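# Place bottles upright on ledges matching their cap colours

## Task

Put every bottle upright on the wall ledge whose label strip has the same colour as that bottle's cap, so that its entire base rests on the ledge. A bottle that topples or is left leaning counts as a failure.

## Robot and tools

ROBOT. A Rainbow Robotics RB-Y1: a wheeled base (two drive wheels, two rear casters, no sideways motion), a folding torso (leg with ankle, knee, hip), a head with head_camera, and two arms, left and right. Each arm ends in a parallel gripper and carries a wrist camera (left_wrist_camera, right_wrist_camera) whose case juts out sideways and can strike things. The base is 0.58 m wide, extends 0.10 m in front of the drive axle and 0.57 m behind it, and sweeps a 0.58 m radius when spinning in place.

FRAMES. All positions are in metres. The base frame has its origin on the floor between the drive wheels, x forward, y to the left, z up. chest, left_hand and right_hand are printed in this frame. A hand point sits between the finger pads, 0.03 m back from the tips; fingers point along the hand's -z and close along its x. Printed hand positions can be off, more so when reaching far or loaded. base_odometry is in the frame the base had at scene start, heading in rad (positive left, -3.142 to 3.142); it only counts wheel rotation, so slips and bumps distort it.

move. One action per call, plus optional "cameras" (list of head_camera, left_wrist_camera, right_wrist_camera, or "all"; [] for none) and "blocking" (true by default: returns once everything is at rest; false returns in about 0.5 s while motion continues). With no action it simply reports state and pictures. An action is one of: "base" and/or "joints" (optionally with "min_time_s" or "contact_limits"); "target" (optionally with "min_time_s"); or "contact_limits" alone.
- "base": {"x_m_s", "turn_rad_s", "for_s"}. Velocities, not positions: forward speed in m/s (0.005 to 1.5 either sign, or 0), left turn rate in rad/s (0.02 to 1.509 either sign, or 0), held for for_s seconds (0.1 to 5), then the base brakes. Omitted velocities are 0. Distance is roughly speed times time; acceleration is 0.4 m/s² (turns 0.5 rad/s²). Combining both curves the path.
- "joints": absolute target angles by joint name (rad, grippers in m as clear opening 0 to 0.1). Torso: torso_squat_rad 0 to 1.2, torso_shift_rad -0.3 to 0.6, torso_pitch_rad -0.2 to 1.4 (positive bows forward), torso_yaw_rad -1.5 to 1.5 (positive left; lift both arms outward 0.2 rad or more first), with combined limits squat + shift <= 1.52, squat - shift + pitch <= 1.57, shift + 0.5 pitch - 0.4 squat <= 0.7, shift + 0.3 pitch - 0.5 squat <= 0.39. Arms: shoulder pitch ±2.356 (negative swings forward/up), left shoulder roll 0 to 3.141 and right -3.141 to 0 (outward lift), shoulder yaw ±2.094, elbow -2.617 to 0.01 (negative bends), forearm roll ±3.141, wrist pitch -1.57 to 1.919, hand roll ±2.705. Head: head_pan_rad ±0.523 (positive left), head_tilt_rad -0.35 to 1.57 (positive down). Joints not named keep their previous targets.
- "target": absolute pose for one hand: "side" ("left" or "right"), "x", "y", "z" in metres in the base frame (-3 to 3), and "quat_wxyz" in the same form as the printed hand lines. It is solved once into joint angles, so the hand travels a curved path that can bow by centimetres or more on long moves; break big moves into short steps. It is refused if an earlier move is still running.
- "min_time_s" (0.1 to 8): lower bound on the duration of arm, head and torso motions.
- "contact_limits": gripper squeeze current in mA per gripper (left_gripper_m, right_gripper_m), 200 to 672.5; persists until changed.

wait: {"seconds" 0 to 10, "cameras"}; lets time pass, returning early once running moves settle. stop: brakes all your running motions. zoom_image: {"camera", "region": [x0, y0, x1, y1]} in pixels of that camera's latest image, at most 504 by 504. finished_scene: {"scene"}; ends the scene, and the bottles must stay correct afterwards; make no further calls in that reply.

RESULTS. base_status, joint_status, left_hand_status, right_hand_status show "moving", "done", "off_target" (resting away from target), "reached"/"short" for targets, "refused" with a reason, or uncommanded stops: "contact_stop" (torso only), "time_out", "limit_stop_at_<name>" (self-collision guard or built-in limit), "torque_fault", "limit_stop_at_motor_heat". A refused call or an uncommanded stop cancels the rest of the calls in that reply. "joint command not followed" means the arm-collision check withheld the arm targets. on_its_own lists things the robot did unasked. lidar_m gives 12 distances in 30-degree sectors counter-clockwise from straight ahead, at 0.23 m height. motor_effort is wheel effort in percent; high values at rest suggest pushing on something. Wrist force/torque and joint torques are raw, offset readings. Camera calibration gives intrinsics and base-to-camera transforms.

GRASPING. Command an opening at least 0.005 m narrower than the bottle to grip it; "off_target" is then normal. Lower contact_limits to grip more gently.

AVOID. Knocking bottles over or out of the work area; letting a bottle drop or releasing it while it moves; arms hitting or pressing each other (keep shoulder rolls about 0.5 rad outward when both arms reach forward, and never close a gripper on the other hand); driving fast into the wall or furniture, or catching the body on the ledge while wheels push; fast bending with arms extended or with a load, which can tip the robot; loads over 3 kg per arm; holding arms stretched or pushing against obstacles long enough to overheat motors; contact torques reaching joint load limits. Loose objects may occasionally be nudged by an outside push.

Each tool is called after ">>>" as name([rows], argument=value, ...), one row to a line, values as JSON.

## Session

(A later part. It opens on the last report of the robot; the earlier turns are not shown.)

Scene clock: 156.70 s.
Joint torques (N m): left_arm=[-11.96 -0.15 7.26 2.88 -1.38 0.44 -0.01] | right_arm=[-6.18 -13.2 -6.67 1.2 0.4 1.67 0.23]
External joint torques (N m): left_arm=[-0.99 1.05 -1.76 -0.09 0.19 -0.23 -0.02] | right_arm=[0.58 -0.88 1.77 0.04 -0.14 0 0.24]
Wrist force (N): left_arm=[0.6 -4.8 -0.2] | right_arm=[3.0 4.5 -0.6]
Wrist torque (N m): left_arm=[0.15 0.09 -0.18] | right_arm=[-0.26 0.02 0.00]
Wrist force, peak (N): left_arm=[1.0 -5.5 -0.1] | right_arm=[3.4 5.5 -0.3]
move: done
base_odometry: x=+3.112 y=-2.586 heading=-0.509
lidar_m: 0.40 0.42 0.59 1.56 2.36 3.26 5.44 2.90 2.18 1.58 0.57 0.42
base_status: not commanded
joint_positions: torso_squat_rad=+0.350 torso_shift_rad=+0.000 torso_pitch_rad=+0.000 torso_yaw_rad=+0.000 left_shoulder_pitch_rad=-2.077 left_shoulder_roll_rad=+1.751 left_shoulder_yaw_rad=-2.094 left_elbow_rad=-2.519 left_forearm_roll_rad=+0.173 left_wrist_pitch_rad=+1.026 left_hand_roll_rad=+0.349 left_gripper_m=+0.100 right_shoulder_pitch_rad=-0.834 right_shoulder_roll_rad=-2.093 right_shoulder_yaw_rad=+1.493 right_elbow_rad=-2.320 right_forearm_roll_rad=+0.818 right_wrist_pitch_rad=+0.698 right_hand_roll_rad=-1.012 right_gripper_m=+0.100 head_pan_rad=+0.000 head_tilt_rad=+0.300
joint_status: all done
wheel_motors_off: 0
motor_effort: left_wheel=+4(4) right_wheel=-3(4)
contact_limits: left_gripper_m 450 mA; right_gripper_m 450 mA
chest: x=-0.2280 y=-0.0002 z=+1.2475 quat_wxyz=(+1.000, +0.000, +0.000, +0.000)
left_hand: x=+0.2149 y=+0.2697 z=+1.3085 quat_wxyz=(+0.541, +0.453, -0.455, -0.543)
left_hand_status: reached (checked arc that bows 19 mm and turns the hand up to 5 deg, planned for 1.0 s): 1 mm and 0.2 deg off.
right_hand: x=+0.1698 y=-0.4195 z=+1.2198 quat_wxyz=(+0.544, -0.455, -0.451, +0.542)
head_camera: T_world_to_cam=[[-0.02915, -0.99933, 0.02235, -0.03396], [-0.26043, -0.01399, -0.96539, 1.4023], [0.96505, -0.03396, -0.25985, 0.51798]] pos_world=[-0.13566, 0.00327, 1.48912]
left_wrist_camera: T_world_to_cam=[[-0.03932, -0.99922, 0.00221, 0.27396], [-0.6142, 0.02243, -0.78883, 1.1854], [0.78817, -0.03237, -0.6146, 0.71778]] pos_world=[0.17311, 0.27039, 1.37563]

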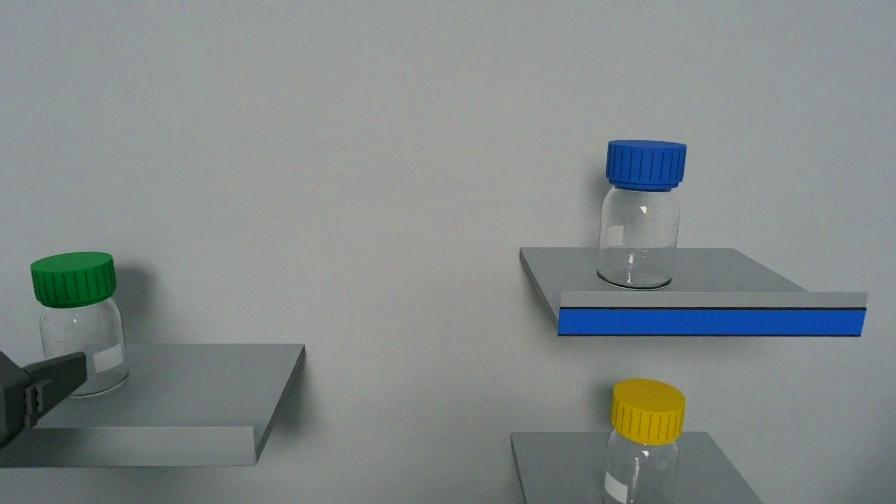

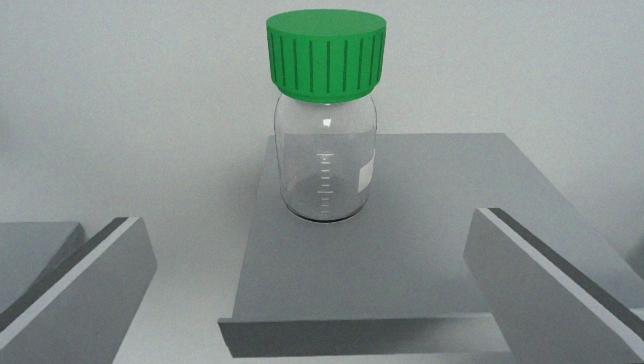

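>>> move(target={"side": "left", "x": 0.262, "y": 0.263, "z": 1.304, "quat_wxyz": [0.5417, 0.4545, -0.4545, -0.5417]}, min_time_s=0.6)

>>> move(target={"side": "left", "x": 0.309, "y": 0.262, "z": 1.301, "quat_wxyz": [0.5417, 0.4545, -0.4545, -0.5417]}, min_time_s=0.6, cameras=["left_wrist_camera"])

>>> move(joints={"left_gripper_m": 0.042})

>>> move(target={"side": "left", "x": 0.305, "y": 0.265, "z": 1.318, "quat_wxyz": [0.5417, 0.4545, -0.4545, -0.5417]}, min_time_s=0.5)

>>> move(target={"side": "left", "x": 0.295, "y": 0.34, "z": 1.318, "quat_wxyz": [0.5417, 0.4545, -0.4545, -0.5417]}, min_time_s=0.6)

>>> move(target={"side": "left", "x": 0.285, "y": 0.425, "z": 1.318, "quat_wxyz": [0.5417, 0.4545, -0.4545, -0.5417]}, min_time_s=0.6, cameras=["head_camera", "left_wrist_camera"])

Scene clock: 159.00 s.
Joint torques (N m): left_arm=[-13.83 1.74 8.99 3.91 -1.44 0.76 0.39] | right_arm=[-5.67 -14.03 -6.63 1.28 0.52 1.69 0.23]
External joint torques (N m): left_arm=[-0.11 1.27 -0.58 0.4 0.03 -0.07 0.38] | right_arm=[1.08 -1.72 1.81 0.12 -0.03 0.01 0.24]
Wrist force (N): left_arm=[0.9 -5.0 -0.1] | right_arm=[3.1 4.2 -0.5]
Wrist torque (N m): left_arm=[0.17 0.12 -0.18] | right_arm=[-0.21 0.07 -0.02]
Wrist force, peak (N): left_arm=[1.1 -6.0 -0.5] | right_arm=[3.6 5.1 -0.7]
move: done
base_odometry: x=+3.112 y=-2.586 heading=-0.509
lidar_m: 0.40 0.43 0.58 1.56 2.36 3.26 5.43 2.91 2.18 1.58 0.58 0.42
base_status: not commanded
joint_positions: torso_squat_rad=+0.350 torso_shift_rad=+0.000 torso_pitch_rad=+0.000 torso_yaw_rad=+0.000 left_shoulder_pitch_rad=-2.040 left_shoulder_roll_rad=+1.583 left_shoulder_yaw_rad=-2.092 left_elbow_rad=-2.336 left_forearm_roll_rad=+0.151 left_wrist_pitch_rad=+0.983 left_hand_roll_rad=+0.435 left_gripper_m=+0.100 right_shoulder_pitch_rad=-0.834 right_shoulder_roll_rad=-2.093 right_shoulder_yaw_rad=+1.493 right_elbow_rad=-2.320 right_forearm_roll_rad=+0.818 right_wrist_pitch_rad=+0.698 right_hand_roll_rad=-1.012 right_gripper_m=+0.100 head_pan_rad=+0.000 head_tilt_rad=+0.300
joint_status: all done
wheel_motors_off: 0
motor_effort: left_wheel=+4(4) right_wheel=-4(4)
contact_limits: left_gripper_m 450 mA; right_gripper_m 450 mA
chest: x=-0.2280 y=-0.0002 z=+1.2475 quat_wxyz=(+1.000, +0.000, +0.000, +0.000)
left_hand: x=+0.2614 y=+0.2629 z=+1.3043 quat_wxyz=(+0.541, +0.455, -0.455, -0.542)
left_hand_status: reached (checked arc that bows 4 mm and turns the hand up to 1 deg, planned for 0.6 s): 1 mm and 0.0 deg off.
right_hand: x=+0.1698 y=-0.4195 z=+1.2198 quat_wxyz=(+0.544, -0.455, -0.451, +0.542)
pictures: none

Scene clock: 160.10 s.
Joint torques (N m): left_arm=[-16.64 2.83 11.01 4.37 -1.48 0.9 0.41] | right_arm=[-6 -13.4 -6.35 0.91 0.37 1.68 0.12]
External joint torques (N m): left_arm=[-0.44 0.86 1.07 0.21 -0.14 -0.03 0.39] | right_arm=[0.75 -1.08 2.09 -0.25 -0.17 0 0.12]
Wrist force (N): left_arm=[1.0 -4.6 -0.3] | right_arm=[2.5 4.1 -0.8]
Wrist torque (N m): left_arm=[0.12 0.13 -0.18] | right_arm=[-0.16 -0.04 -0.08]
Wrist force, peak (N): left_arm=[1.3 -5.9 -0.4] | right_arm=[3.2 5.5 -0.6]
move: done
base_odometry: x=+3.112 y=-2.586 heading=-0.509
lidar_m: 0.40 0.43 0.59 1.56 2.36 3.26 5.44 2.90 2.18 1.59 0.58 0.42
base_status: not commanded
joint_positions: torso_squat_rad=+0.350 torso_shift_rad=+0.000 torso_pitch_rad=+0.000 torso_yaw_rad=+0.000 left_shoulder_pitch_rad=-2.000 left_shoulder_roll_rad=+1.450 left_shoulder_yaw_rad=-2.086 left_elbow_rad=-2.131 left_forearm_roll_rad=+0.140 left_wrist_pitch_rad=+0.894 left_hand_roll_rad=+0.490 left_gripper_m=+0.100 right_shoulder_pitch_rad=-0.834 right_shoulder_roll_rad=-2.093 right_shoulder_yaw_rad=+1.493 right_elbow_rad=-2.320 right_forearm_roll_rad=+0.818 right_wrist_pitch_rad=+0.698 right_hand_roll_rad=-1.012 right_gripper_m=+0.100 head_pan_rad=+0.000 head_tilt_rad=+0.300
joint_status: all done
wheel_motors_off: 0
motor_effort: left_wheel=+4(4) right_wheel=-3(4)
contact_limits: left_gripper_m 450 mA; right_gripper_m 450 mA
chest: x=-0.2280 y=-0.0002 z=+1.2475 quat_wxyz=(+1.000, +0.000, +0.000, +0.000)
left_hand: x=+0.3083 y=+0.2620 z=+1.3012 quat_wxyz=(+0.542, +0.455, -0.454, -0.542)
left_hand_status: reached (checked arc that bows 7 mm and turns the hand up to 1 deg, planned for 0.6 s): 1 mm and 0.0 deg off.
right_hand: x=+0.1698 y=-0.4195 z=+1.2198 quat_wxyz=(+0.544, -0.455, -0.451, +0.542)
left_wrist_camera: T_world_to_cam=[[-0.03626, -0.99934, 0.00105, 0.27055], [-0.61323, 0.02142, -0.78961, 1.23812], [0.78907, -0.02928, -0.6136, 0.63702]] pos_world=[0.26641, 0.2625, 1.36823]

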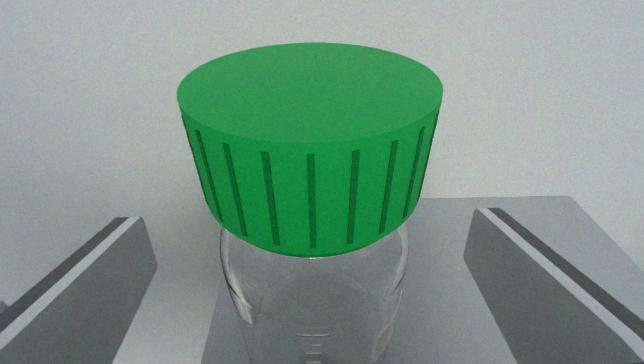

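Scene clock: 161.27 s.
Joint torques (N m): left_arm=[-16.41 2.7 10.93 4.44 -1.43 0.83 0.41] | right_arm=[-6.13 -13.57 -5.89 1.07 0.51 1.67 0.26]
External joint torques (N m): left_arm=[-0.21 0.73 0.99 0.28 -0.09 -0.1 0.4] | right_arm=[0.62 -1.25 2.55 -0.09 -0.03 0 0.27]
Wrist force (N): left_arm=[1.1 -4.9 0.4] | right_arm=[2.9 4.1 -0.4]
Wrist torque (N m): left_arm=[0.15 0.10 -0.12] | right_arm=[-0.21 0.00 -0.05]
Wrist force, peak (N): left_arm=[0.9 -5.9 -0.4] | right_arm=[3.3 4.9 -1.5]
move: off_target
base_odometry: x=+3.112 y=-2.586 heading=-0.509
lidar_m: 0.41 0.41 0.59 1.56 2.36 3.26 5.44 2.90 2.17 1.58 0.58 0.42
base_status: not commanded
joint_positions: torso_squat_rad=+0.350 torso_shift_rad=+0.000 torso_pitch_rad=+0.000 torso_yaw_rad=+0.000 left_shoulder_pitch_rad=-2.000 left_shoulder_roll_rad=+1.450 left_shoulder_yaw_rad=-2.086 left_elbow_rad=-2.131 left_forearm_roll_rad=+0.140 left_wrist_pitch_rad=+0.894 left_hand_roll_rad=+0.490 left_gripper_m=+0.055 right_shoulder_pitch_rad=-0.834 right_shoulder_roll_rad=-2.093 right_shoulder_yaw_rad=+1.493 right_elbow_rad=-2.320 right_forearm_roll_rad=+0.818 right_wrist_pitch_rad=+0.698 right_hand_roll_rad=-1.012 right_gripper_m=+0.100 head_pan_rad=+0.000 head_tilt_rad=+0.300
joint_status: left_gripper_m off_target (ended at +0.055, target +0.042)
wheel_motors_off: 0
motor_effort: left_wheel=+4(4) right_wheel=-3(4)
contact_limits: left_gripper_m 450 mA; right_gripper_m 450 mA
chest: x=-0.2280 y=-0.0002 z=+1.2475 quat_wxyz=(+1.000, +0.000, +0.000, +0.000)
left_hand: x=+0.3083 y=+0.2620 z=+1.3012 quat_wxyz=(+0.542, +0.455, -0.454, -0.542)
right_hand: x=+0.1698 y=-0.4195 z=+1.2198 quat_wxyz=(+0.544, -0.455, -0.451, +0.542)
pictures: none

Scene clock: 162.10 s.
Joint torques (N m): left_arm=[-17.31 2.72 12.32 3.99 -1.57 0.82 0.17] | right_arm=[-6.28 -13.8 -6.41 0.96 0.4 1.69 0.26]
External joint torques (N m): left_arm=[-1.51 1.42 2.28 -0.38 -0.23 -0.02 0.16] | right_arm=[0.48 -1.49 2.03 -0.19 -0.15 0.01 0.27]
Wrist force (N): left_arm=[0.8 -6.4 -0.4] | right_arm=[3.2 4.9 -0.5]
Wrist torque (N m): left_arm=[0.15 0.11 -0.04] | right_arm=[-0.32 0.08 -0.05]
Wrist force, peak (N): left_arm=[0.7 -6.7 -0.4] | right_arm=[3.6 4.7 -0.7]
move: done
base_odometry: x=+3.112 y=-2.586 heading=-0.509
lidar_m: 0.40 0.42 0.58 1.56 2.36 3.27 5.44 2.90 2.18 1.59 0.58 0.43
base_status: not commanded
joint_positions: torso_squat_rad=+0.350 torso_shift_rad=+0.000 torso_pitch_rad=+0.000 torso_yaw_rad=+0.000 left_shoulder_pitch_rad=-2.045 left_shoulder_roll_rad=+1.485 left_shoulder_yaw_rad=-2.084 left_elbow_rad=-2.138 left_forearm_roll_rad=+0.191 left_wrist_pitch_rad=+0.869 left_hand_roll_rad=+0.442 left_gripper_m=+0.055 right_shoulder_pitch_rad=-0.834 right_shoulder_roll_rad=-2.093 right_shoulder_yaw_rad=+1.493 right_elbow_rad=-2.320 right_forearm_roll_rad=+0.818 right_wrist_pitch_rad=+0.698 right_hand_roll_rad=-1.012 right_gripper_m=+0.100 head_pan_rad=+0.000 head_tilt_rad=+0.300
joint_status: all done
wheel_motors_off: 0
motor_effort: left_wheel=+4(4) right_wheel=-4(4)
contact_limits: left_gripper_m 450 mA; right_gripper_m 450 mA
chest: x=-0.2280 y=-0.0002 z=+1.2475 quat_wxyz=(+1.000, +0.000, +0.000, +0.000)
left_hand: x=+0.3052 y=+0.2646 z=+1.3174 quat_wxyz=(+0.541, +0.455, -0.456, -0.541)
left_hand_status: reached (checked arc that bows 1 mm and turns the hand up to 0 deg, planned for 0.5 s): 1 mm and 0.3 deg off.
right_hand: x=+0.1698 y=-0.4195 z=+1.2198 quat_wxyz=(+0.544, -0.455, -0.451, +0.542)
pictures: none

Scene clock: 163.13 s.
Joint torques (N m): left_arm=[-15.05 -0.48 10.69 4.35 -1.32 0.95 0.12] | right_arm=[-6.29 -14.04 -6.21 0.82 0.45 1.85 0.14]
External joint torques (N m): left_arm=[-1.17 -0.09 -0.13 0.52 -0.25 0.26 0.11] | right_arm=[0.47 -1.73 2.23 -0.33 -0.09 0.18 0.15]
Wrist force (N): left_arm=[0.6 -6.0 -0.5] | right_arm=[3.6 5.4 -0.6]
Wrist torque (N m): left_arm=[0.08 0.09 -0.03] | right_arm=[-0.36 0.14 -0.05]
Wrist force, peak (N): left_arm=[0.4 -7.7 -0.3] | right_arm=[3.6 5.4 -0.6]
move: done
base_odometry: x=+3.112 y=-2.586 heading=-0.509
lidar_m: 0.40 0.43 0.58 1.56 2.36 3.26 5.44 2.90 2.18 1.58 0.58 0.42
base_status: not commanded
joint_positions: torso_squat_rad=+0.350 torso_shift_rad=+0.000 torso_pitch_rad=+0.000 torso_yaw_rad=+0.000 left_shoulder_pitch_rad=-1.998 left_shoulder_roll_rad=+1.710 left_shoulder_yaw_rad=-2.094 left_elbow_rad=-2.095 left_forearm_roll_rad=+0.117 left_wrist_pitch_rad=+0.647 left_hand_roll_rad=+0.359 left_gripper_m=+0.055 right_shoulder_pitch_rad=-0.834 right_shoulder_roll_rad=-2.093 right_shoulder_yaw_rad=+1.493 right_elbow_rad=-2.320 right_forearm_roll_rad=+0.818 right_wrist_pitch_rad=+0.698 right_hand_roll_rad=-1.012 right_gripper_m=+0.100 head_pan_rad=+0.000 head_tilt_rad=+0.300
joint_status: all done
wheel_motors_off: 0
motor_effort: left_wheel=+4(4) right_wheel=-3(5)
contact_limits: left_gripper_m 450 mA; right_gripper_m 450 mA
chest: x=-0.2280 y=-0.0002 z=+1.2475 quat_wxyz=(+1.000, +0.000, +0.000, +0.000)
left_hand: x=+0.2945 y=+0.3401 z=+1.3180 quat_wxyz=(+0.542, +0.456, -0.454, -0.540)
left_hand_status: reached (checked arc that bows 3 mm and turns the hand up to 1 deg, planned for 0.6 s): 1 mm and 0.3 deg off.
right_hand: x=+0.1698 y=-0.4195 z=+1.2199 quat_wxyz=(+0.544, -0.455, -0.451, +0.542)
pictures: none

Scene clock: 164.10 s.
Joint torques (N m): left_arm=[-13.52 -1.51 11.74 3.44 -0.78 0.86 0.03] | right_arm=[-5.6 -13.25 -6.22 0.97 0.6 1.73 0.12]
External joint torques (N m): left_arm=[-1.26 -0.16 0.19 -0.1 -0.22 0.19 0.02] | right_arm=[1.16 -0.94 2.21 -0.19 0.06 0.05 0.13]
Wrist force (N): left_arm=[0.9 -6.2 -0.4] | right_arm=[2.6 4.6 -1.1]
Wrist torque (N m): left_arm=[0.11 0.13 -0.03] | right_arm=[-0.31 -0.02 -0.04]
Wrist force, peak (N): left_arm=[1.6 -7.0 -0.3] | right_arm=[2.7 5.3 -0.8]
move: done
base_odometry: x=+3.112 y=-2.586 heading=-0.509
lidar_m: 0.40 0.42 0.58 1.56 2.36 3.26 5.43 2.91 2.18 1.59 0.58 0.42
base_status: not commanded
joint_positions: torso_squat_rad=+0.350 torso_shift_rad=+0.000 torso_pitch_rad=+0.000 torso_yaw_rad=+0.000 left_shoulder_pitch_rad=-1.934 left_shoulder_roll_rad=+1.878 left_shoulder_yaw_rad=-2.093 left_elbow_rad=-1.935 left_forearm_roll_rad=+0.018 left_wrist_pitch_rad=+0.342 left_hand_roll_rad=+0.349 left_gripper_m=+0.055 right_shoulder_pitch_rad=-0.834 right_shoulder_roll_rad=-2.093 right_shoulder_yaw_rad=+1.493 right_elbow_rad=-2.320 right_forearm_roll_rad=+0.818 right_wrist_pitch_rad=+0.698 right_hand_roll_rad=-1.012 right_gripper_m=+0.100 head_pan_rad=+0.000 head_tilt_rad=+0.300
joint_status: all done
wheel_motors_off: 0
motor_effort: left_wheel=+4(4) right_wheel=-3(5)
contact_limits: left_gripper_m 450 mA; right_gripper_m 450 mA
chest: x=-0.2280 y=-0.0002 z=+1.2475 quat_wxyz=(+1.000, +0.000, +0.000, +0.000)
left_hand: x=+0.2849 y=+0.4251 z=+1.3180 quat_wxyz=(+0.542, +0.454, -0.454, -0.542)
left_hand_status: reached (checked arc that bows 4 mm and turns the hand up to 1 deg, planned for 0.6 s): 0 mm and 0.1 deg off.
right_hand: x=+0.1698 y=-0.4195 z=+1.2199 quat_wxyz=(+0.544, -0.455, -0.451, +0.542)
head_camera: T_world_to_cam=[[-0.02912, -0.99932, 0.02245, -0.034], [-0.26044, -0.01409, -0.96539, 1.4023], [0.96505, -0.03396, -0.25985, 0.51798]] pos_world=[-0.13566, 0.00337, 1.48912]
left_wrist_camera: T_world_to_cam=[[-0.03562, -0.99936, 0.00113, 0.43242], [-0.61466, 0.02101, -0.78851, 1.23274], [0.78799, -0.02878, -0.61502, 0.67249]] pos_world=[0.2432, 0.4256, 1.38513]

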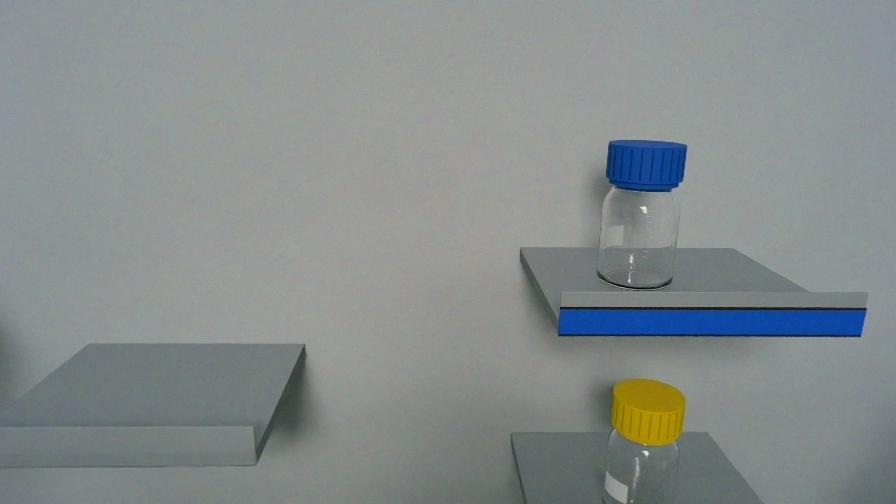

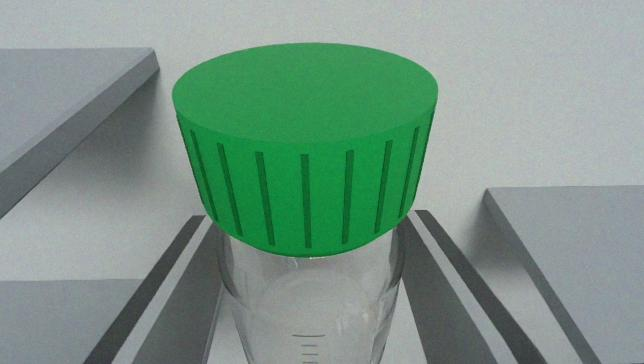

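>>> move(target={"side": "left", "x": 0.28, "y": 0.425, "z": 1.265, "quat_wxyz": [0.5417, 0.4545, -0.4545, -0.5417]}, min_time_s=0.5)

>>> move(target={"side": "left", "x": 0.275, "y": 0.425, "z": 1.217, "quat_wxyz": [0.5417, 0.4545, -0.4545, -0.5417]}, min_time_s=0.5)

>>> move(target={"side": "left", "x": 0.275, "y": 0.475, "z": 1.216, "quat_wxyz": [0.5417, 0.4545, -0.4545, -0.5417]}, min_time_s=0.5)

>>> move(target={"side": "left", "x": 0.275, "y": 0.525, "z": 1.216, "quat_wxyz": [0.5417, 0.4545, -0.4545, -0.5417]}, min_time_s=0.5)

>>> move(target={"side": "left", "x": 0.275, "y": 0.58, "z": 1.216, "quat_wxyz": [0.5417, 0.4545, -0.4545, -0.5417]}, min_time_s=0.5, cameras=["left_wrist_camera"])

>>> move(target={"side": "left", "x": 0.275, "y": 0.59, "z": 1.208, "quat_wxyz": [0.5417, 0.4545, -0.4545, -0.5417]}, min_time_s=0.5)

Scene clock: 167.17 s.
Joint torques (N m): left_arm=[-14.73 2.22 13.46 2.92 -0.56 1.56 0.07] | right_arm=[-6.49 -13.53 -6.04 1.17 0.43 1.69 0.11]
External joint torques (N m): left_arm=[-2.23 0.38 2.46 -0.18 0.05 0.24 0.05] | right_arm=[0.26 -1.21 2.4 0.01 -0.11 0.02 0.12]
Wrist force (N): left_arm=[0.8 -6.2 -0.5] | right_arm=[2.5 4.8 -0.4]
Wrist torque (N m): left_arm=[0.09 0.11 -0.13] | right_arm=[-0.30 -0.03 -0.03]
Wrist force, peak (N): left_arm=[0.1 -8.4 -0.2] | right_arm=[3.2 5.4 -0.6]
move: done
base_odometry: x=+3.112 y=-2.586 heading=-0.509
lidar_m: 0.40 0.43 0.58 1.56 2.35 3.27 5.44 2.91 2.18 1.58 0.58 0.42
base_status: not commanded
joint_positions: torso_squat_rad=+0.350 torso_shift_rad=+0.000 torso_pitch_rad=+0.000 torso_yaw_rad=+0.000 left_shoulder_pitch_rad=-1.743 left_shoulder_roll_rad=+1.831 left_shoulder_yaw_rad=-2.078 left_elbow_rad=-1.962 left_forearm_roll_rad=-0.381 left_wrist_pitch_rad=+0.444 left_hand_roll_rad=+0.724 left_gripper_m=+0.055 right_shoulder_pitch_rad=-0.834 right_shoulder_roll_rad=-2.093 right_shoulder_yaw_rad=+1.493 right_elbow_rad=-2.320 right_forearm_roll_rad=+0.818 right_wrist_pitch_rad=+0.698 right_hand_roll_rad=-1.012 right_gripper_m=+0.100 head_pan_rad=+0.000 head_tilt_rad=+0.300
joint_status: all done
wheel_motors_off: 0
motor_effort: left_wheel=+4(4) right_wheel=-4(4)
contact_limits: left_gripper_m 450 mA; right_gripper_m 450 mA
chest: x=-0.2280 y=-0.0002 z=+1.2475 quat_wxyz=(+1.000, +0.000, +0.000, +0.000)
left_hand: x=+0.2798 y=+0.4246 z=+1.2648 quat_wxyz=(+0.545, +0.453, -0.450, -0.543)
left_hand_status: reached (checked arc that bows 3 mm and turns the hand up to 1 deg, planned for 0.6 s): 1 mm and 0.7 deg off.
right_hand: x=+0.1698 y=-0.4195 z=+1.2199 quat_wxyz=(+0.544, -0.455, -0.451, +0.542)
pictures: none

Scene clock: 168.00 s.
Joint torques (N m): left_arm=[-15.17 5.59 9.68 3.69 -0.64 1.79 0] | right_arm=[-6.27 -13.89 -6.52 1.18 0.38 1.53 0.31]
External joint torques (N m): left_arm=[-2.25 0.97 -0.54 1 -0.03 0.14 -0.01] | right_arm=[0.49 -1.58 1.92 0.02 -0.17 -0.15 0.32]
Wrist force (N): left_arm=[0.9 -6.3 -0.4] | right_arm=[2.7 3.4 -0.1]
Wrist torque (N m): left_arm=[0.12 0.13 -0.16] | right_arm=[-0.14 0.02 0.00]
Wrist force, peak (N): left_arm=[0.8 -8.5 0.0] | right_arm=[3.5 4.8 -1.0]
move: done
base_odometry: x=+3.112 y=-2.586 heading=-0.509
lidar_m: 0.40 0.43 0.59 1.56 2.36 3.25 5.44 2.90 2.18 1.58 0.58 0.43
base_status: not commanded
joint_positions: torso_squat_rad=+0.350 torso_shift_rad=+0.000 torso_pitch_rad=+0.000 torso_yaw_rad=+0.000 left_shoulder_pitch_rad=-1.578 left_shoulder_roll_rad=+1.757 left_shoulder_yaw_rad=-2.087 left_elbow_rad=-1.947 left_forearm_roll_rad=-0.652 left_wrist_pitch_rad=+0.584 left_hand_roll_rad=+0.976 left_gripper_m=+0.055 right_shoulder_pitch_rad=-0.834 right_shoulder_roll_rad=-2.093 right_shoulder_yaw_rad=+1.493 right_elbow_rad=-2.320 right_forearm_roll_rad=+0.818 right_wrist_pitch_rad=+0.698 right_hand_roll_rad=-1.012 right_gripper_m=+0.100 head_pan_rad=+0.000 head_tilt_rad=+0.300
joint_status: all done
wheel_motors_off: 0
motor_effort: left_wheel=+4(4) right_wheel=-3(4)
contact_limits: left_gripper_m 450 mA; right_gripper_m 450 mA
chest: x=-0.2280 y=-0.0002 z=+1.2475 quat_wxyz=(+1.000, +0.000, +0.000, +0.000)
left_hand: x=+0.2749 y=+0.4249 z=+1.2169 quat_wxyz=(+0.542, +0.454, -0.454, -0.542)
left_hand_status: reached (checked arc that bows 3 mm and turns the hand up to 1 deg, planned for 0.5 s): 0 mm and 0.1 deg off.
right_hand: x=+0.1698 y=-0.4195 z=+1.2199 quat_wxyz=(+0.544, -0.455, -0.451, +0.542)
pictures: none

Scene clock: 169.13 s.
Joint torques (N m): left_arm=[-13.8 6.61 12.62 3.5 -0.23 2.29 -0.1] | right_arm=[-5.42 -13.59 -6.79 1.18 0.6 1.75 0.03]
External joint torques (N m): left_arm=[-1.15 0.89 2.41 0.13 0.06 0.38 -0.12] | right_arm=[1.33 -1.28 1.64 0.02 0.06 0.07 0.04]
Wrist force (N): left_arm=[0.9 -6.2 -0.3] | right_arm=[2.3 4.9 -0.8]
Wrist torque (N m): left_arm=[0.09 0.12 -0.15] | right_arm=[-0.31 -0.05 -0.11]
Wrist force, peak (N): left_arm=[0.0 -7.3 -0.4] | right_arm=[3.4 5.0 -0.7]
move: done
base_odometry: x=+3.112 y=-2.586 heading=-0.509
lidar_m: 0.40 0.42 0.58 1.56 2.36 3.25 5.43 2.91 2.18 1.58 0.58 0.43
base_status: not commanded
joint_positions: torso_squat_rad=+0.350 torso_shift_rad=+0.000 torso_pitch_rad=+0.000 torso_yaw_rad=+0.000 left_shoulder_pitch_rad=-1.510 left_shoulder_roll_rad=+1.783 left_shoulder_yaw_rad=-2.068 left_elbow_rad=-1.787 left_forearm_roll_rad=-0.944 left_wrist_pitch_rad=+0.487 left_hand_roll_rad=+1.275 left_gripper_m=+0.055 right_shoulder_pitch_rad=-0.834 right_shoulder_roll_rad=-2.093 right_shoulder_yaw_rad=+1.493 right_elbow_rad=-2.320 right_forearm_roll_rad=+0.818 right_wrist_pitch_rad=+0.698 right_hand_roll_rad=-1.012 right_gripper_m=+0.100 head_pan_rad=+0.000 head_tilt_rad=+0.300
joint_status: all done
wheel_motors_off: 0
motor_effort: left_wheel=+4(4) right_wheel=-3(5)
contact_limits: left_gripper_m 450 mA; right_gripper_m 450 mA
chest: x=-0.2280 y=-0.0002 z=+1.2475 quat_wxyz=(+1.000, +0.000, +0.000, +0.000)
left_hand: x=+0.2748 y=+0.4749 z=+1.2157 quat_wxyz=(+0.543, +0.455, -0.453, -0.542)
left_hand_status: reached (checked arc that bows 4 mm and turns the hand up to 1 deg, planned for 0.5 s): 0 mm and 0.2 deg off.
right_hand: x=+0.1698 y=-0.4195 z=+1.2199 quat_wxyz=(+0.544, -0.455, -0.451, +0.542)
pictures: none

Scene clock: 170.00 s.
Joint torques (N m): left_arm=[-13.88 7.11 10.55 4.36 0.02 2.3 -0.08] | right_arm=[-5.99 -13.19 -6.34 0.97 0.6 1.71 0.26]
External joint torques (N m): left_arm=[-1.19 0.2 0.7 0.08 -0.02 0.31 -0.09] | right_arm=[0.77 -0.88 2.1 -0.19 0.06 0.03 0.27]
Wrist force (N): left_arm=[0.8 -6.3 -0.4] | right_arm=[2.7 4.7 0.0]
Wrist torque (N m): left_arm=[0.10 0.12 -0.14] | right_arm=[-0.30 0.01 -0.07]
Wrist force, peak (N): left_arm=[1.2 -7.9 -0.5] | right_arm=[3.1 5.3 -1.4]
move: done
base_odometry: x=+3.112 y=-2.586 heading=-0.509
lidar_m: 0.41 0.43 0.58 1.56 2.35 3.26 5.43 2.91 2.18 1.58 0.58 0.42
base_status: not commanded
joint_positions: torso_squat_rad=+0.350 torso_shift_rad=+0.000 torso_pitch_rad=+0.000 torso_yaw_rad=+0.000 left_shoulder_pitch_rad=-1.453 left_shoulder_roll_rad=+1.773 left_shoulder_yaw_rad=-2.068 left_elbow_rad=-1.597 left_forearm_roll_rad=-1.303 left_wrist_pitch_rad=+0.462 left_hand_roll_rad=+1.669 left_gripper_m=+0.055 right_shoulder_pitch_rad=-0.834 right_shoulder_roll_rad=-2.093 right_shoulder_yaw_rad=+1.493 right_elbow_rad=-2.320 right_forearm_roll_rad=+0.818 right_wrist_pitch_rad=+0.698 right_hand_roll_rad=-1.012 right_gripper_m=+0.100 head_pan_rad=+0.000 head_tilt_rad=+0.300
joint_status: all done
wheel_motors_off: 0
motor_effort: left_wheel=+4(4) right_wheel=-3(4)
contact_limits: left_gripper_m 450 mA; right_gripper_m 450 mA
chest: x=-0.2280 y=-0.0002 z=+1.2475 quat_wxyz=(+1.000, +0.000, +0.000, +0.000)
left_hand: x=+0.2747 y=+0.5248 z=+1.2157 quat_wxyz=(+0.544, +0.457, -0.451, -0.540)
left_hand_status: reached (checked arc that bows 4 mm and turns the hand up to 1 deg, planned for 0.6 s): 0 mm and 0.5 deg off.
right_hand: x=+0.1698 y=-0.4195 z=+1.2199 quat_wxyz=(+0.544, -0.455, -0.451, +0.542)
pictures: none

Scene clock: 171.07 s.
Joint torques (N m): left_arm=[-14.2 9.16 7.82 5.98 0.61 1.96 0.01] | right_arm=[-5.8 -13.42 -6.38 1.33 0.4 1.73 0.05]
External joint torques (N m): left_arm=[-1.1 0.5 -0.95 0.39 0.16 0.26 0] | right_arm=[0.95 -1.1 2.05 0.17 -0.14 0.05 0.06]
Wrist force (N): left_arm=[1.0 -6.5 -0.2] | right_arm=[3.3 5.0 -0.7]
Wrist torque (N m): left_arm=[0.14 0.11 -0.15] | right_arm=[-0.30 0.07 -0.02]
Wrist force, peak (N): left_arm=[1.6 -8.0 -0.3] | right_arm=[3.0 5.2 -1.1]
move: done
base_odometry: x=+3.112 y=-2.586 heading=-0.509
lidar_m: 0.40 0.41 0.58 1.56 2.36 3.26 5.44 2.90 2.18 1.58 0.58 0.42
base_status: not commanded
joint_positions: torso_squat_rad=+0.350 torso_shift_rad=+0.000 torso_pitch_rad=+0.000 torso_yaw_rad=+0.000 left_shoulder_pitch_rad=-1.385 left_shoulder_roll_rad=+1.714 left_shoulder_yaw_rad=-2.094 left_elbow_rad=-1.331 left_forearm_roll_rad=-1.665 left_wrist_pitch_rad=+0.537 left_hand_roll_rad=+2.114 left_gripper_m=+0.055 right_shoulder_pitch_rad=-0.834 right_shoulder_roll_rad=-2.093 right_shoulder_yaw_rad=+1.493 right_elbow_rad=-2.320 right_forearm_roll_rad=+0.818 right_wrist_pitch_rad=+0.698 right_hand_roll_rad=-1.012 right_gripper_m=+0.100 head_pan_rad=+0.000 head_tilt_rad=+0.300
joint_status: all done
wheel_motors_off: 0
motor_effort: left_wheel=+4(4) right_wheel=-4(4)
contact_limits: left_gripper_m 450 mA; right_gripper_m 450 mA
chest: x=-0.2280 y=-0.0002 z=+1.2475 quat_wxyz=(+1.000, +0.000, +0.000, +0.000)
left_hand: x=+0.2747 y=+0.5796 z=+1.2155 quat_wxyz=(+0.544, +0.458, -0.451, -0.539)
left_hand_status: reached (checked arc that bows 6 mm and turns the hand up to 2 deg, planned for 0.6 s): 1 mm and 0.7 deg off.
right_hand: x=+0.1698 y=-0.4195 z=+1.2199 quat_wxyz=(+0.544, -0.455, -0.451, +0.542)
left_wrist_camera: T_world_to_cam=[[-0.02524, -0.99968, -0.00201, 0.58769], [-0.61306, 0.01707, -0.78985, 1.14585], [0.78963, -0.0187, -0.6133, 0.61358]] pos_world=[0.23281, 0.57942, 1.28253]

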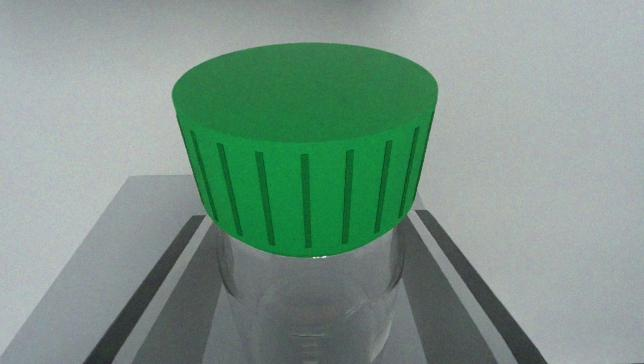

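Scene clock: 171.90 s.
Joint torques (N m): left_arm=[-14.11 10.41 7.27 6.88 0.45 1.96 0.36] | right_arm=[-6.11 -13.77 -6.5 1.13 0.42 1.58 0.09]
External joint torques (N m): left_arm=[-0.74 0.6 -0.93 0.89 -0.13 0.36 0.34] | right_arm=[0.64 -1.46 1.93 -0.02 -0.12 -0.1 0.1]
Wrist force (N): left_arm=[0.8 -6.3 -0.3] | right_arm=[2.5 5.0 -0.2]
Wrist torque (N m): left_arm=[0.13 0.11 -0.14] | right_arm=[-0.29 -0.01 -0.07]
Wrist force, peak (N): left_arm=[1.0 -6.9 -0.5] | right_arm=[3.0 5.9 -0.5]
move: done
base_odometry: x=+3.112 y=-2.586 heading=-0.509
lidar_m: 0.40 0.43 0.59 1.56 2.37 3.26 5.44 2.90 2.18 1.58 0.58 0.42
base_status: not commanded
joint_positions: torso_squat_rad=+0.350 torso_shift_rad=+0.000 torso_pitch_rad=+0.000 torso_yaw_rad=+0.000 left_shoulder_pitch_rad=-1.336 left_shoulder_roll_rad=+1.676 left_shoulder_yaw_rad=-2.094 left_elbow_rad=-1.247 left_forearm_roll_rad=-1.724 left_wrist_pitch_rad=+0.591 left_hand_roll_rad=+2.206 left_gripper_m=+0.055 right_shoulder_pitch_rad=-0.834 right_shoulder_roll_rad=-2.093 right_shoulder_yaw_rad=+1.493 right_elbow_rad=-2.320 right_forearm_roll_rad=+0.818 right_wrist_pitch_rad=+0.698 right_hand_roll_rad=-1.012 right_gripper_m=+0.100 head_pan_rad=+0.000 head_tilt_rad=+0.300
joint_status: all done
wheel_motors_off: 0
motor_effort: left_wheel=+4(5) right_wheel=-4(5)
contact_limits: left_gripper_m 450 mA; right_gripper_m 450 mA
chest: x=-0.2280 y=-0.0002 z=+1.2475 quat_wxyz=(+1.000, +0.000, +0.000, +0.000)
left_hand: x=+0.2750 y=+0.5899 z=+1.2081 quat_wxyz=(+0.542, +0.455, -0.454, -0.541)
left_hand_status: reached (checked arc that bows 3 mm and turns the hand up to 1 deg, planned for 0.5 s): 0 mm and 0.1 deg off.
right_hand: x=+0.1698 y=-0.4195 z=+1.2199 quat_wxyz=(+0.544, -0.455, -0.451, +0.542)
pictures: none

>>> move(target={"side": "left", "x": 0.275, "y": 0.59, "z": 1.2045, "quat_wxyz": [0.5417, 0.4545, -0.4545, -0.5417]}, min_time_s=0.3)

>>> wait(seconds=0.1)

Scene clock: 172.83 s.
Joint torques (N m): left_arm=[-8.98 7.37 5.71 5.39 0.01 -0.71 0.09] | right_arm=[-5.79 -13.68 -6.52 1 0.64 1.55 0.14]
External joint torques (N m): left_arm=[4.44 -2.67 -2.42 -0.63 -0.59 -2.32 0.07] | right_arm=[0.96 -1.37 1.92 -0.15 0.09 -0.13 0.15]
Wrist force (N): left_arm=[2.8 4.0 5.1] | right_arm=[3.1 4.0 -0.6]
Wrist torque (N m): left_arm=[0.40 0.03 -0.03] | right_arm=[-0.10 0.09 -0.03]
Wrist force, peak (N): left_arm=[3.8 5.6 6.8] | right_arm=[2.7 5.4 -0.8]
move: done
base_odometry: x=+3.112 y=-2.586 heading=-0.509
lidar_m: 0.40 0.43 0.58 1.56 2.36 3.27 5.44 2.90 2.18 1.59 0.58 0.42
base_status: not commanded
joint_positions: torso_squat_rad=+0.350 torso_shift_rad=+0.000 torso_pitch_rad=+0.000 torso_yaw_rad=+0.000 left_shoulder_pitch_rad=-1.325 left_shoulder_roll_rad=+1.669 left_shoulder_yaw_rad=-2.093 left_elbow_rad=-1.240 left_forearm_roll_rad=-1.716 left_wrist_pitch_rad=+0.602 left_hand_roll_rad=+2.202 left_gripper_m=+0.055 right_shoulder_pitch_rad=-0.834 right_shoulder_roll_rad=-2.093 right_shoulder_yaw_rad=+1.493 right_elbow_rad=-2.320 right_forearm_roll_rad=+0.818 right_wrist_pitch_rad=+0.698 right_hand_roll_rad=-1.012 right_gripper_m=+0.100 head_pan_rad=+0.000 head_tilt_rad=+0.300
joint_status: all done
wheel_motors_off: 0
motor_effort: left_wheel=+4(4) right_wheel=-4(4)
contact_limits: left_gripper_m 450 mA; right_gripper_m 450 mA
chest: x=-0.2281 y=-0.0003 z=+1.2475 quat_wxyz=(+1.000, +0.000, +0.000, +0.000)
left_hand: x=+0.2750 y=+0.5900 z=+1.2061 quat_wxyz=(+0.541, +0.455, -0.455, -0.541)
left_hand_status: reached (checked arc that bows 0 mm and turns the hand up to 0 deg, planned for 0.3 s): 2 mm and 0.2 deg off.
right_hand: x=+0.1697 y=-0.4196 z=+1.2198 quat_wxyz=(+0.544, -0.455, -0.451, +0.542)
pictures: none

Scene clock: 172.93 s.
Joint torques (N m): left_arm=[-9.08 7.11 5.79 5.33 -0.05 -0.75 0.05] | right_arm=[-6.46 -13.7 -6.36 1.23 0.52 1.74 0.15]
External joint torques (N m): left_arm=[4.34 -2.93 -2.34 -0.69 -0.64 -2.36 0.04] | right_arm=[0.29 -1.39 2.08 0.07 -0.02 0.06 0.16]
Wrist force (N): left_arm=[2.6 4.0 5.3] | right_arm=[3.2 4.4 -0.3]
Wrist torque (N m): left_arm=[0.42 0.05 -0.03] | right_arm=[-0.24 0.05 -0.07]
Wrist force, peak (N): left_arm=[2.8 4.6 5.8] | right_arm=[2.2 5.0 -0.7]
base_odometry: x=+3.112 y=-2.586 heading=-0.509
lidar_m: 0.40 0.42 0.59 1.56 2.36 3.26 5.43 2.91 2.18 1.57 0.58 0.43
base_status: not commanded
joint_positions: torso_squat_rad=+0.350 torso_shift_rad=+0.000 torso_pitch_rad=+0.000 torso_yaw_rad=+0.000 left_shoulder_pitch_rad=-1.325 left_shoulder_roll_rad=+1.669 left_shoulder_yaw_rad=-2.093 left_elbow_rad=-1.240 left_forearm_roll_rad=-1.716 left_wrist_pitch_rad=+0.602 left_hand_roll_rad=+2.202 left_gripper_m=+0.055 right_shoulder_pitch_rad=-0.834 right_shoulder_roll_rad=-2.093 right_shoulder_yaw_rad=+1.493 right_elbow_rad=-2.320 right_forearm_roll_rad=+0.818 right_wrist_pitch_rad=+0.698 right_hand_roll_rad=-1.012 right_gripper_m=+0.100 head_pan_rad=+0.000 head_tilt_rad=+0.300
joint_status: all done
wheel_motors_off: 0
motor_effort: left_wheel=+4(4) right_wheel=-4(4)
contact_limits: left_gripper_m 450 mA; right_gripper_m 450 mA
chest: x=-0.2281 y=-0.0003 z=+1.2475 quat_wxyz=(+1.000, +0.000, +0.000, +0.000)
left_hand: x=+0.2750 y=+0.5900 z=+1.2061 quat_wxyz=(+0.541, +0.455, -0.455, -0.541)
left_hand_status: reached (checked arc that bows 0 mm and turns the hand up to 0 deg, planned for 0.3 s): 2 mm and 0.2 deg off.
right_hand: x=+0.1697 y=-0.4196 z=+1.2198 quat_wxyz=(+0.544, -0.455, -0.451, +0.542)
wait: 0.10 s; no rest
pictures: none

>>> move(joints={"left_gripper_m": 0.1})

>>> move(target={"side": "left", "x": 0.185, "y": 0.585, "z": 1.217, "quat_wxyz": [0.5417, 0.4545, -0.4545, -0.5417]}, min_time_s=0.8, cameras=["left_wrist_camera"])

>>> move(joints={"head_pan_rad": 0.5, "head_tilt_rad": 0.3}, cameras=["head_camera", "left_wrist_camera"])

Scene clock: 174.27 s.
Joint torques (N m): left_arm=[-13.13 10.09 6.57 5.63 0.21 1.27 0.09] | right_arm=[-5.68 -13.07 -6.25 1.09 0.49 1.7 0.32]
External joint torques (N m): left_arm=[0.3 0.04 -1.55 -0.38 -0.39 -0.34 0.08] | right_arm=[1.08 -0.76 2.19 -0.07 -0.05 0.03 0.32]
Wrist force (N): left_arm=[0.9 -4.7 -0.2] | right_arm=[2.8 4.4 -0.8]
Wrist torque (N m): left_arm=[0.13 0.11 -0.03] | right_arm=[-0.23 0.01 -0.07]
Wrist force, peak (N): left_arm=[3.1 4.8 5.5] | right_arm=[3.6 4.8 -1.0]
move: done
base_odometry: x=+3.112 y=-2.586 heading=-0.509
lidar_m: 0.41 0.42 0.58 1.56 2.35 3.27 5.43 2.90 2.18 1.59 0.58 0.41
base_status: not commanded
joint_positions: torso_squat_rad=+0.350 torso_shift_rad=+0.000 torso_pitch_rad=+0.000 torso_yaw_rad=+0.000 left_shoulder_pitch_rad=-1.324 left_shoulder_roll_rad=+1.668 left_shoulder_yaw_rad=-2.093 left_elbow_rad=-1.240 left_forearm_roll_rad=-1.716 left_wrist_pitch_rad=+0.601 left_hand_roll_rad=+2.202 left_gripper_m=+0.100 right_shoulder_pitch_rad=-0.834 right_shoulder_roll_rad=-2.093 right_shoulder_yaw_rad=+1.493 right_elbow_rad=-2.320 right_forearm_roll_rad=+0.818 right_wrist_pitch_rad=+0.698 right_hand_roll_rad=-1.012 right_gripper_m=+0.100 head_pan_rad=+0.000 head_tilt_rad=+0.300
joint_status: all done
wheel_motors_off: 0
motor_effort: left_wheel=+4(5) right_wheel=-3(5)
contact_limits: left_gripper_m 450 mA; right_gripper_m 450 mA
chest: x=-0.2281 y=-0.0003 z=+1.2475 quat_wxyz=(+1.000, +0.000, +0.000, +0.000)
left_hand: x=+0.2750 y=+0.5900 z=+1.2052 quat_wxyz=(+0.541, +0.455, -0.455, -0.541)
right_hand: x=+0.1697 y=-0.4196 z=+1.2198 quat_wxyz=(+0.544, -0.455, -0.451, +0.542)
pictures: none

Scene clock: 175.40 s.
Joint torques (N m): left_arm=[-7.71 8.44 10.59 4.04 0.22 1.61 0.23] | right_arm=[-6 -13.17 -6.5 1.04 0.4 1.61 0.05]
External joint torques (N m): left_arm=[0.1 0.21 1.24 -0.38 -0.27 -0.13 0.22] | right_arm=[0.75 -0.86 1.93 -0.11 -0.14 -0.06 0.06]
Wrist force (N): left_arm=[0.6 -4.8 0.0] | right_arm=[2.5 3.7 0.0]
Wrist torque (N m): left_arm=[0.16 0.08 -0.03] | right_arm=[-0.21 0.00 -0.08]
Wrist force, peak (N): left_arm=[0.5 -5.7 0.5] | right_arm=[3.2 5.0 -0.9]
move: done
base_odometry: x=+3.112 y=-2.586 heading=-0.509
lidar_m: 0.40 0.43 0.58 1.55 2.35 3.27 5.43 2.91 2.18 1.59 0.58 0.42
base_status: not commanded
joint_positions: torso_squat_rad=+0.350 torso_shift_rad=+0.000 torso_pitch_rad=+0.000 torso_yaw_rad=+0.000 left_shoulder_pitch_rad=-1.316 left_shoulder_roll_rad=+1.996 left_shoulder_yaw_rad=-2.074 left_elbow_rad=-1.595 left_forearm_roll_rad=-1.778 left_wrist_pitch_rad=+0.603 left_hand_roll_rad=+2.081 left_gripper_m=+0.100 right_shoulder_pitch_rad=-0.834 right_shoulder_roll_rad=-2.093 right_shoulder_yaw_rad=+1.493 right_elbow_rad=-2.320 right_forearm_roll_rad=+0.818 right_wrist_pitch_rad=+0.698 right_hand_roll_rad=-1.012 right_gripper_m=+0.100 head_pan_rad=+0.000 head_tilt_rad=+0.300
joint_status: all done
wheel_motors_off: 0
motor_effort: left_wheel=+4(5) right_wheel=-3(5)
contact_limits: left_gripper_m 450 mA; right_gripper_m 450 mA
chest: x=-0.2281 y=-0.0002 z=+1.2475 quat_wxyz=(+1.000, +0.000, +0.000, +0.000)
left_hand: x=+0.1850 y=+0.5851 z=+1.2170 quat_wxyz=(+0.541, +0.454, -0.455, -0.542)
left_hand_status: reached (checked arc that bows 7 mm and turns the hand up to 1 deg, planned for 0.8 s): 0 mm and 0.1 deg off.
right_hand: x=+0.1697 y=-0.4195 z=+1.2199 quat_wxyz=(+0.544, -0.455, -0.451, +0.542)
left_wrist_camera: T_world_to_cam=[[-0.03724, -0.9993, 0.00142, 0.58879], [-0.61314, 0.02172, -0.78968, 1.08899], [0.7891, -0.03028, -0.61352, 0.69259]] pos_world=[0.14311, 0.5857, 1.28403]

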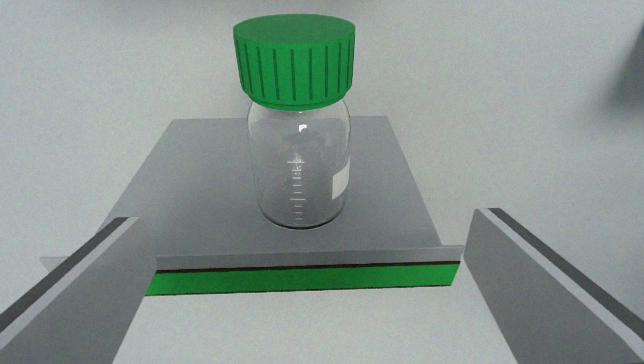

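Scene clock: 176.40 s.
Joint torques (N m): left_arm=[-7.77 8.64 10.88 3.96 0.26 1.51 0.08] | right_arm=[-5.95 -13.65 -6.28 0.96 0.39 1.6 0.22]
External joint torques (N m): left_arm=[0.04 0.41 1.53 -0.46 -0.22 -0.23 0.06] | right_arm=[0.81 -1.33 2.16 -0.2 -0.15 -0.08 0.23]
Wrist force (N): left_arm=[0.8 -4.7 -0.3] | right_arm=[3.1 4.9 -0.5]
Wrist torque (N m): left_arm=[0.14 0.12 -0.04] | right_arm=[-0.29 0.08 -0.08]
Wrist force, peak (N): left_arm=[0.8 -5.0 -0.1] | right_arm=[3.0 5.5 -0.5]
move: done
base_odometry: x=+3.112 y=-2.586 heading=-0.509
lidar_m: 0.40 0.42 0.58 1.56 2.35 3.27 5.44 2.91 2.18 1.58 0.58 0.43
base_status: not commanded
joint_positions: torso_squat_rad=+0.350 torso_shift_rad=+0.000 torso_pitch_rad=+0.000 torso_yaw_rad=+0.000 left_shoulder_pitch_rad=-1.316 left_shoulder_roll_rad=+1.996 left_shoulder_yaw_rad=-2.074 left_elbow_rad=-1.595 left_forearm_roll_rad=-1.778 left_wrist_pitch_rad=+0.603 left_hand_roll_rad=+2.081 left_gripper_m=+0.100 right_shoulder_pitch_rad=-0.834 right_shoulder_roll_rad=-2.093 right_shoulder_yaw_rad=+1.493 right_elbow_rad=-2.320 right_forearm_roll_rad=+0.818 right_wrist_pitch_rad=+0.698 right_hand_roll_rad=-1.012 right_gripper_m=+0.100 head_pan_rad=+0.500 head_tilt_rad=+0.300
joint_status: all done
wheel_motors_off: 0
motor_effort: left_wheel=+4(5) right_wheel=-3(5)
contact_limits: left_gripper_m 450 mA; right_gripper_m 450 mA
chest: x=-0.2281 y=-0.0002 z=+1.2475 quat_wxyz=(+1.000, +0.000, +0.000, +0.000)
left_hand: x=+0.1850 y=+0.5851 z=+1.2170 quat_wxyz=(+0.541, +0.454, -0.455, -0.542)
right_hand: x=+0.1697 y=-0.4195 z=+1.2199 quat_wxyz=(+0.544, -0.455, -0.451, +0.542)
head_camera: T_world_to_cam=[[0.4535, -0.89097, 0.02252, 0.06532], [-0.22133, -0.13706, -0.96552, 1.41045], [0.86334, 0.43288, -0.25935, 0.49654]] pos_world=[-0.14614, 0.03657, 1.48912]
left_wrist_camera: T_world_to_cam=[[-0.03724, -0.9993, 0.00143, 0.58879], [-0.61325, 0.02173, -0.78959, 1.0889], [0.78901, -0.03028, -0.61363, 0.69274]] pos_world=[0.14311, 0.5857, 1.28403]

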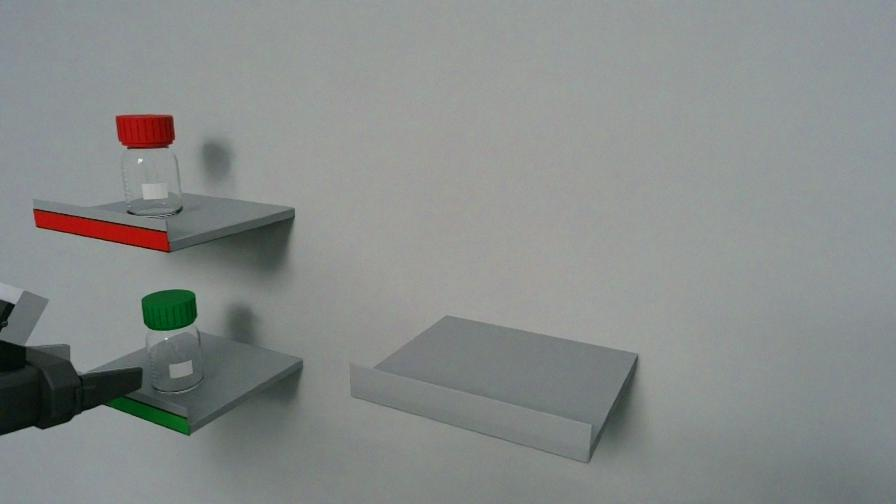

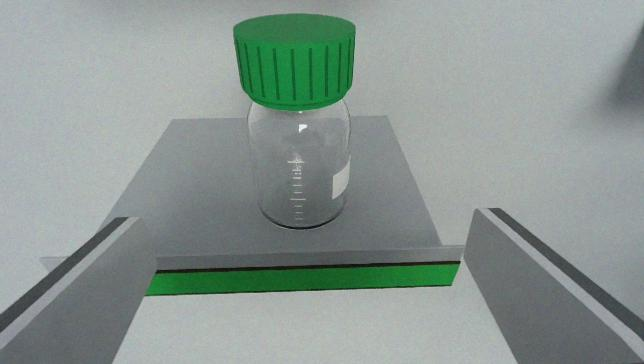

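>>> finished_scene(scene=1)

The scene is finished: the task was done.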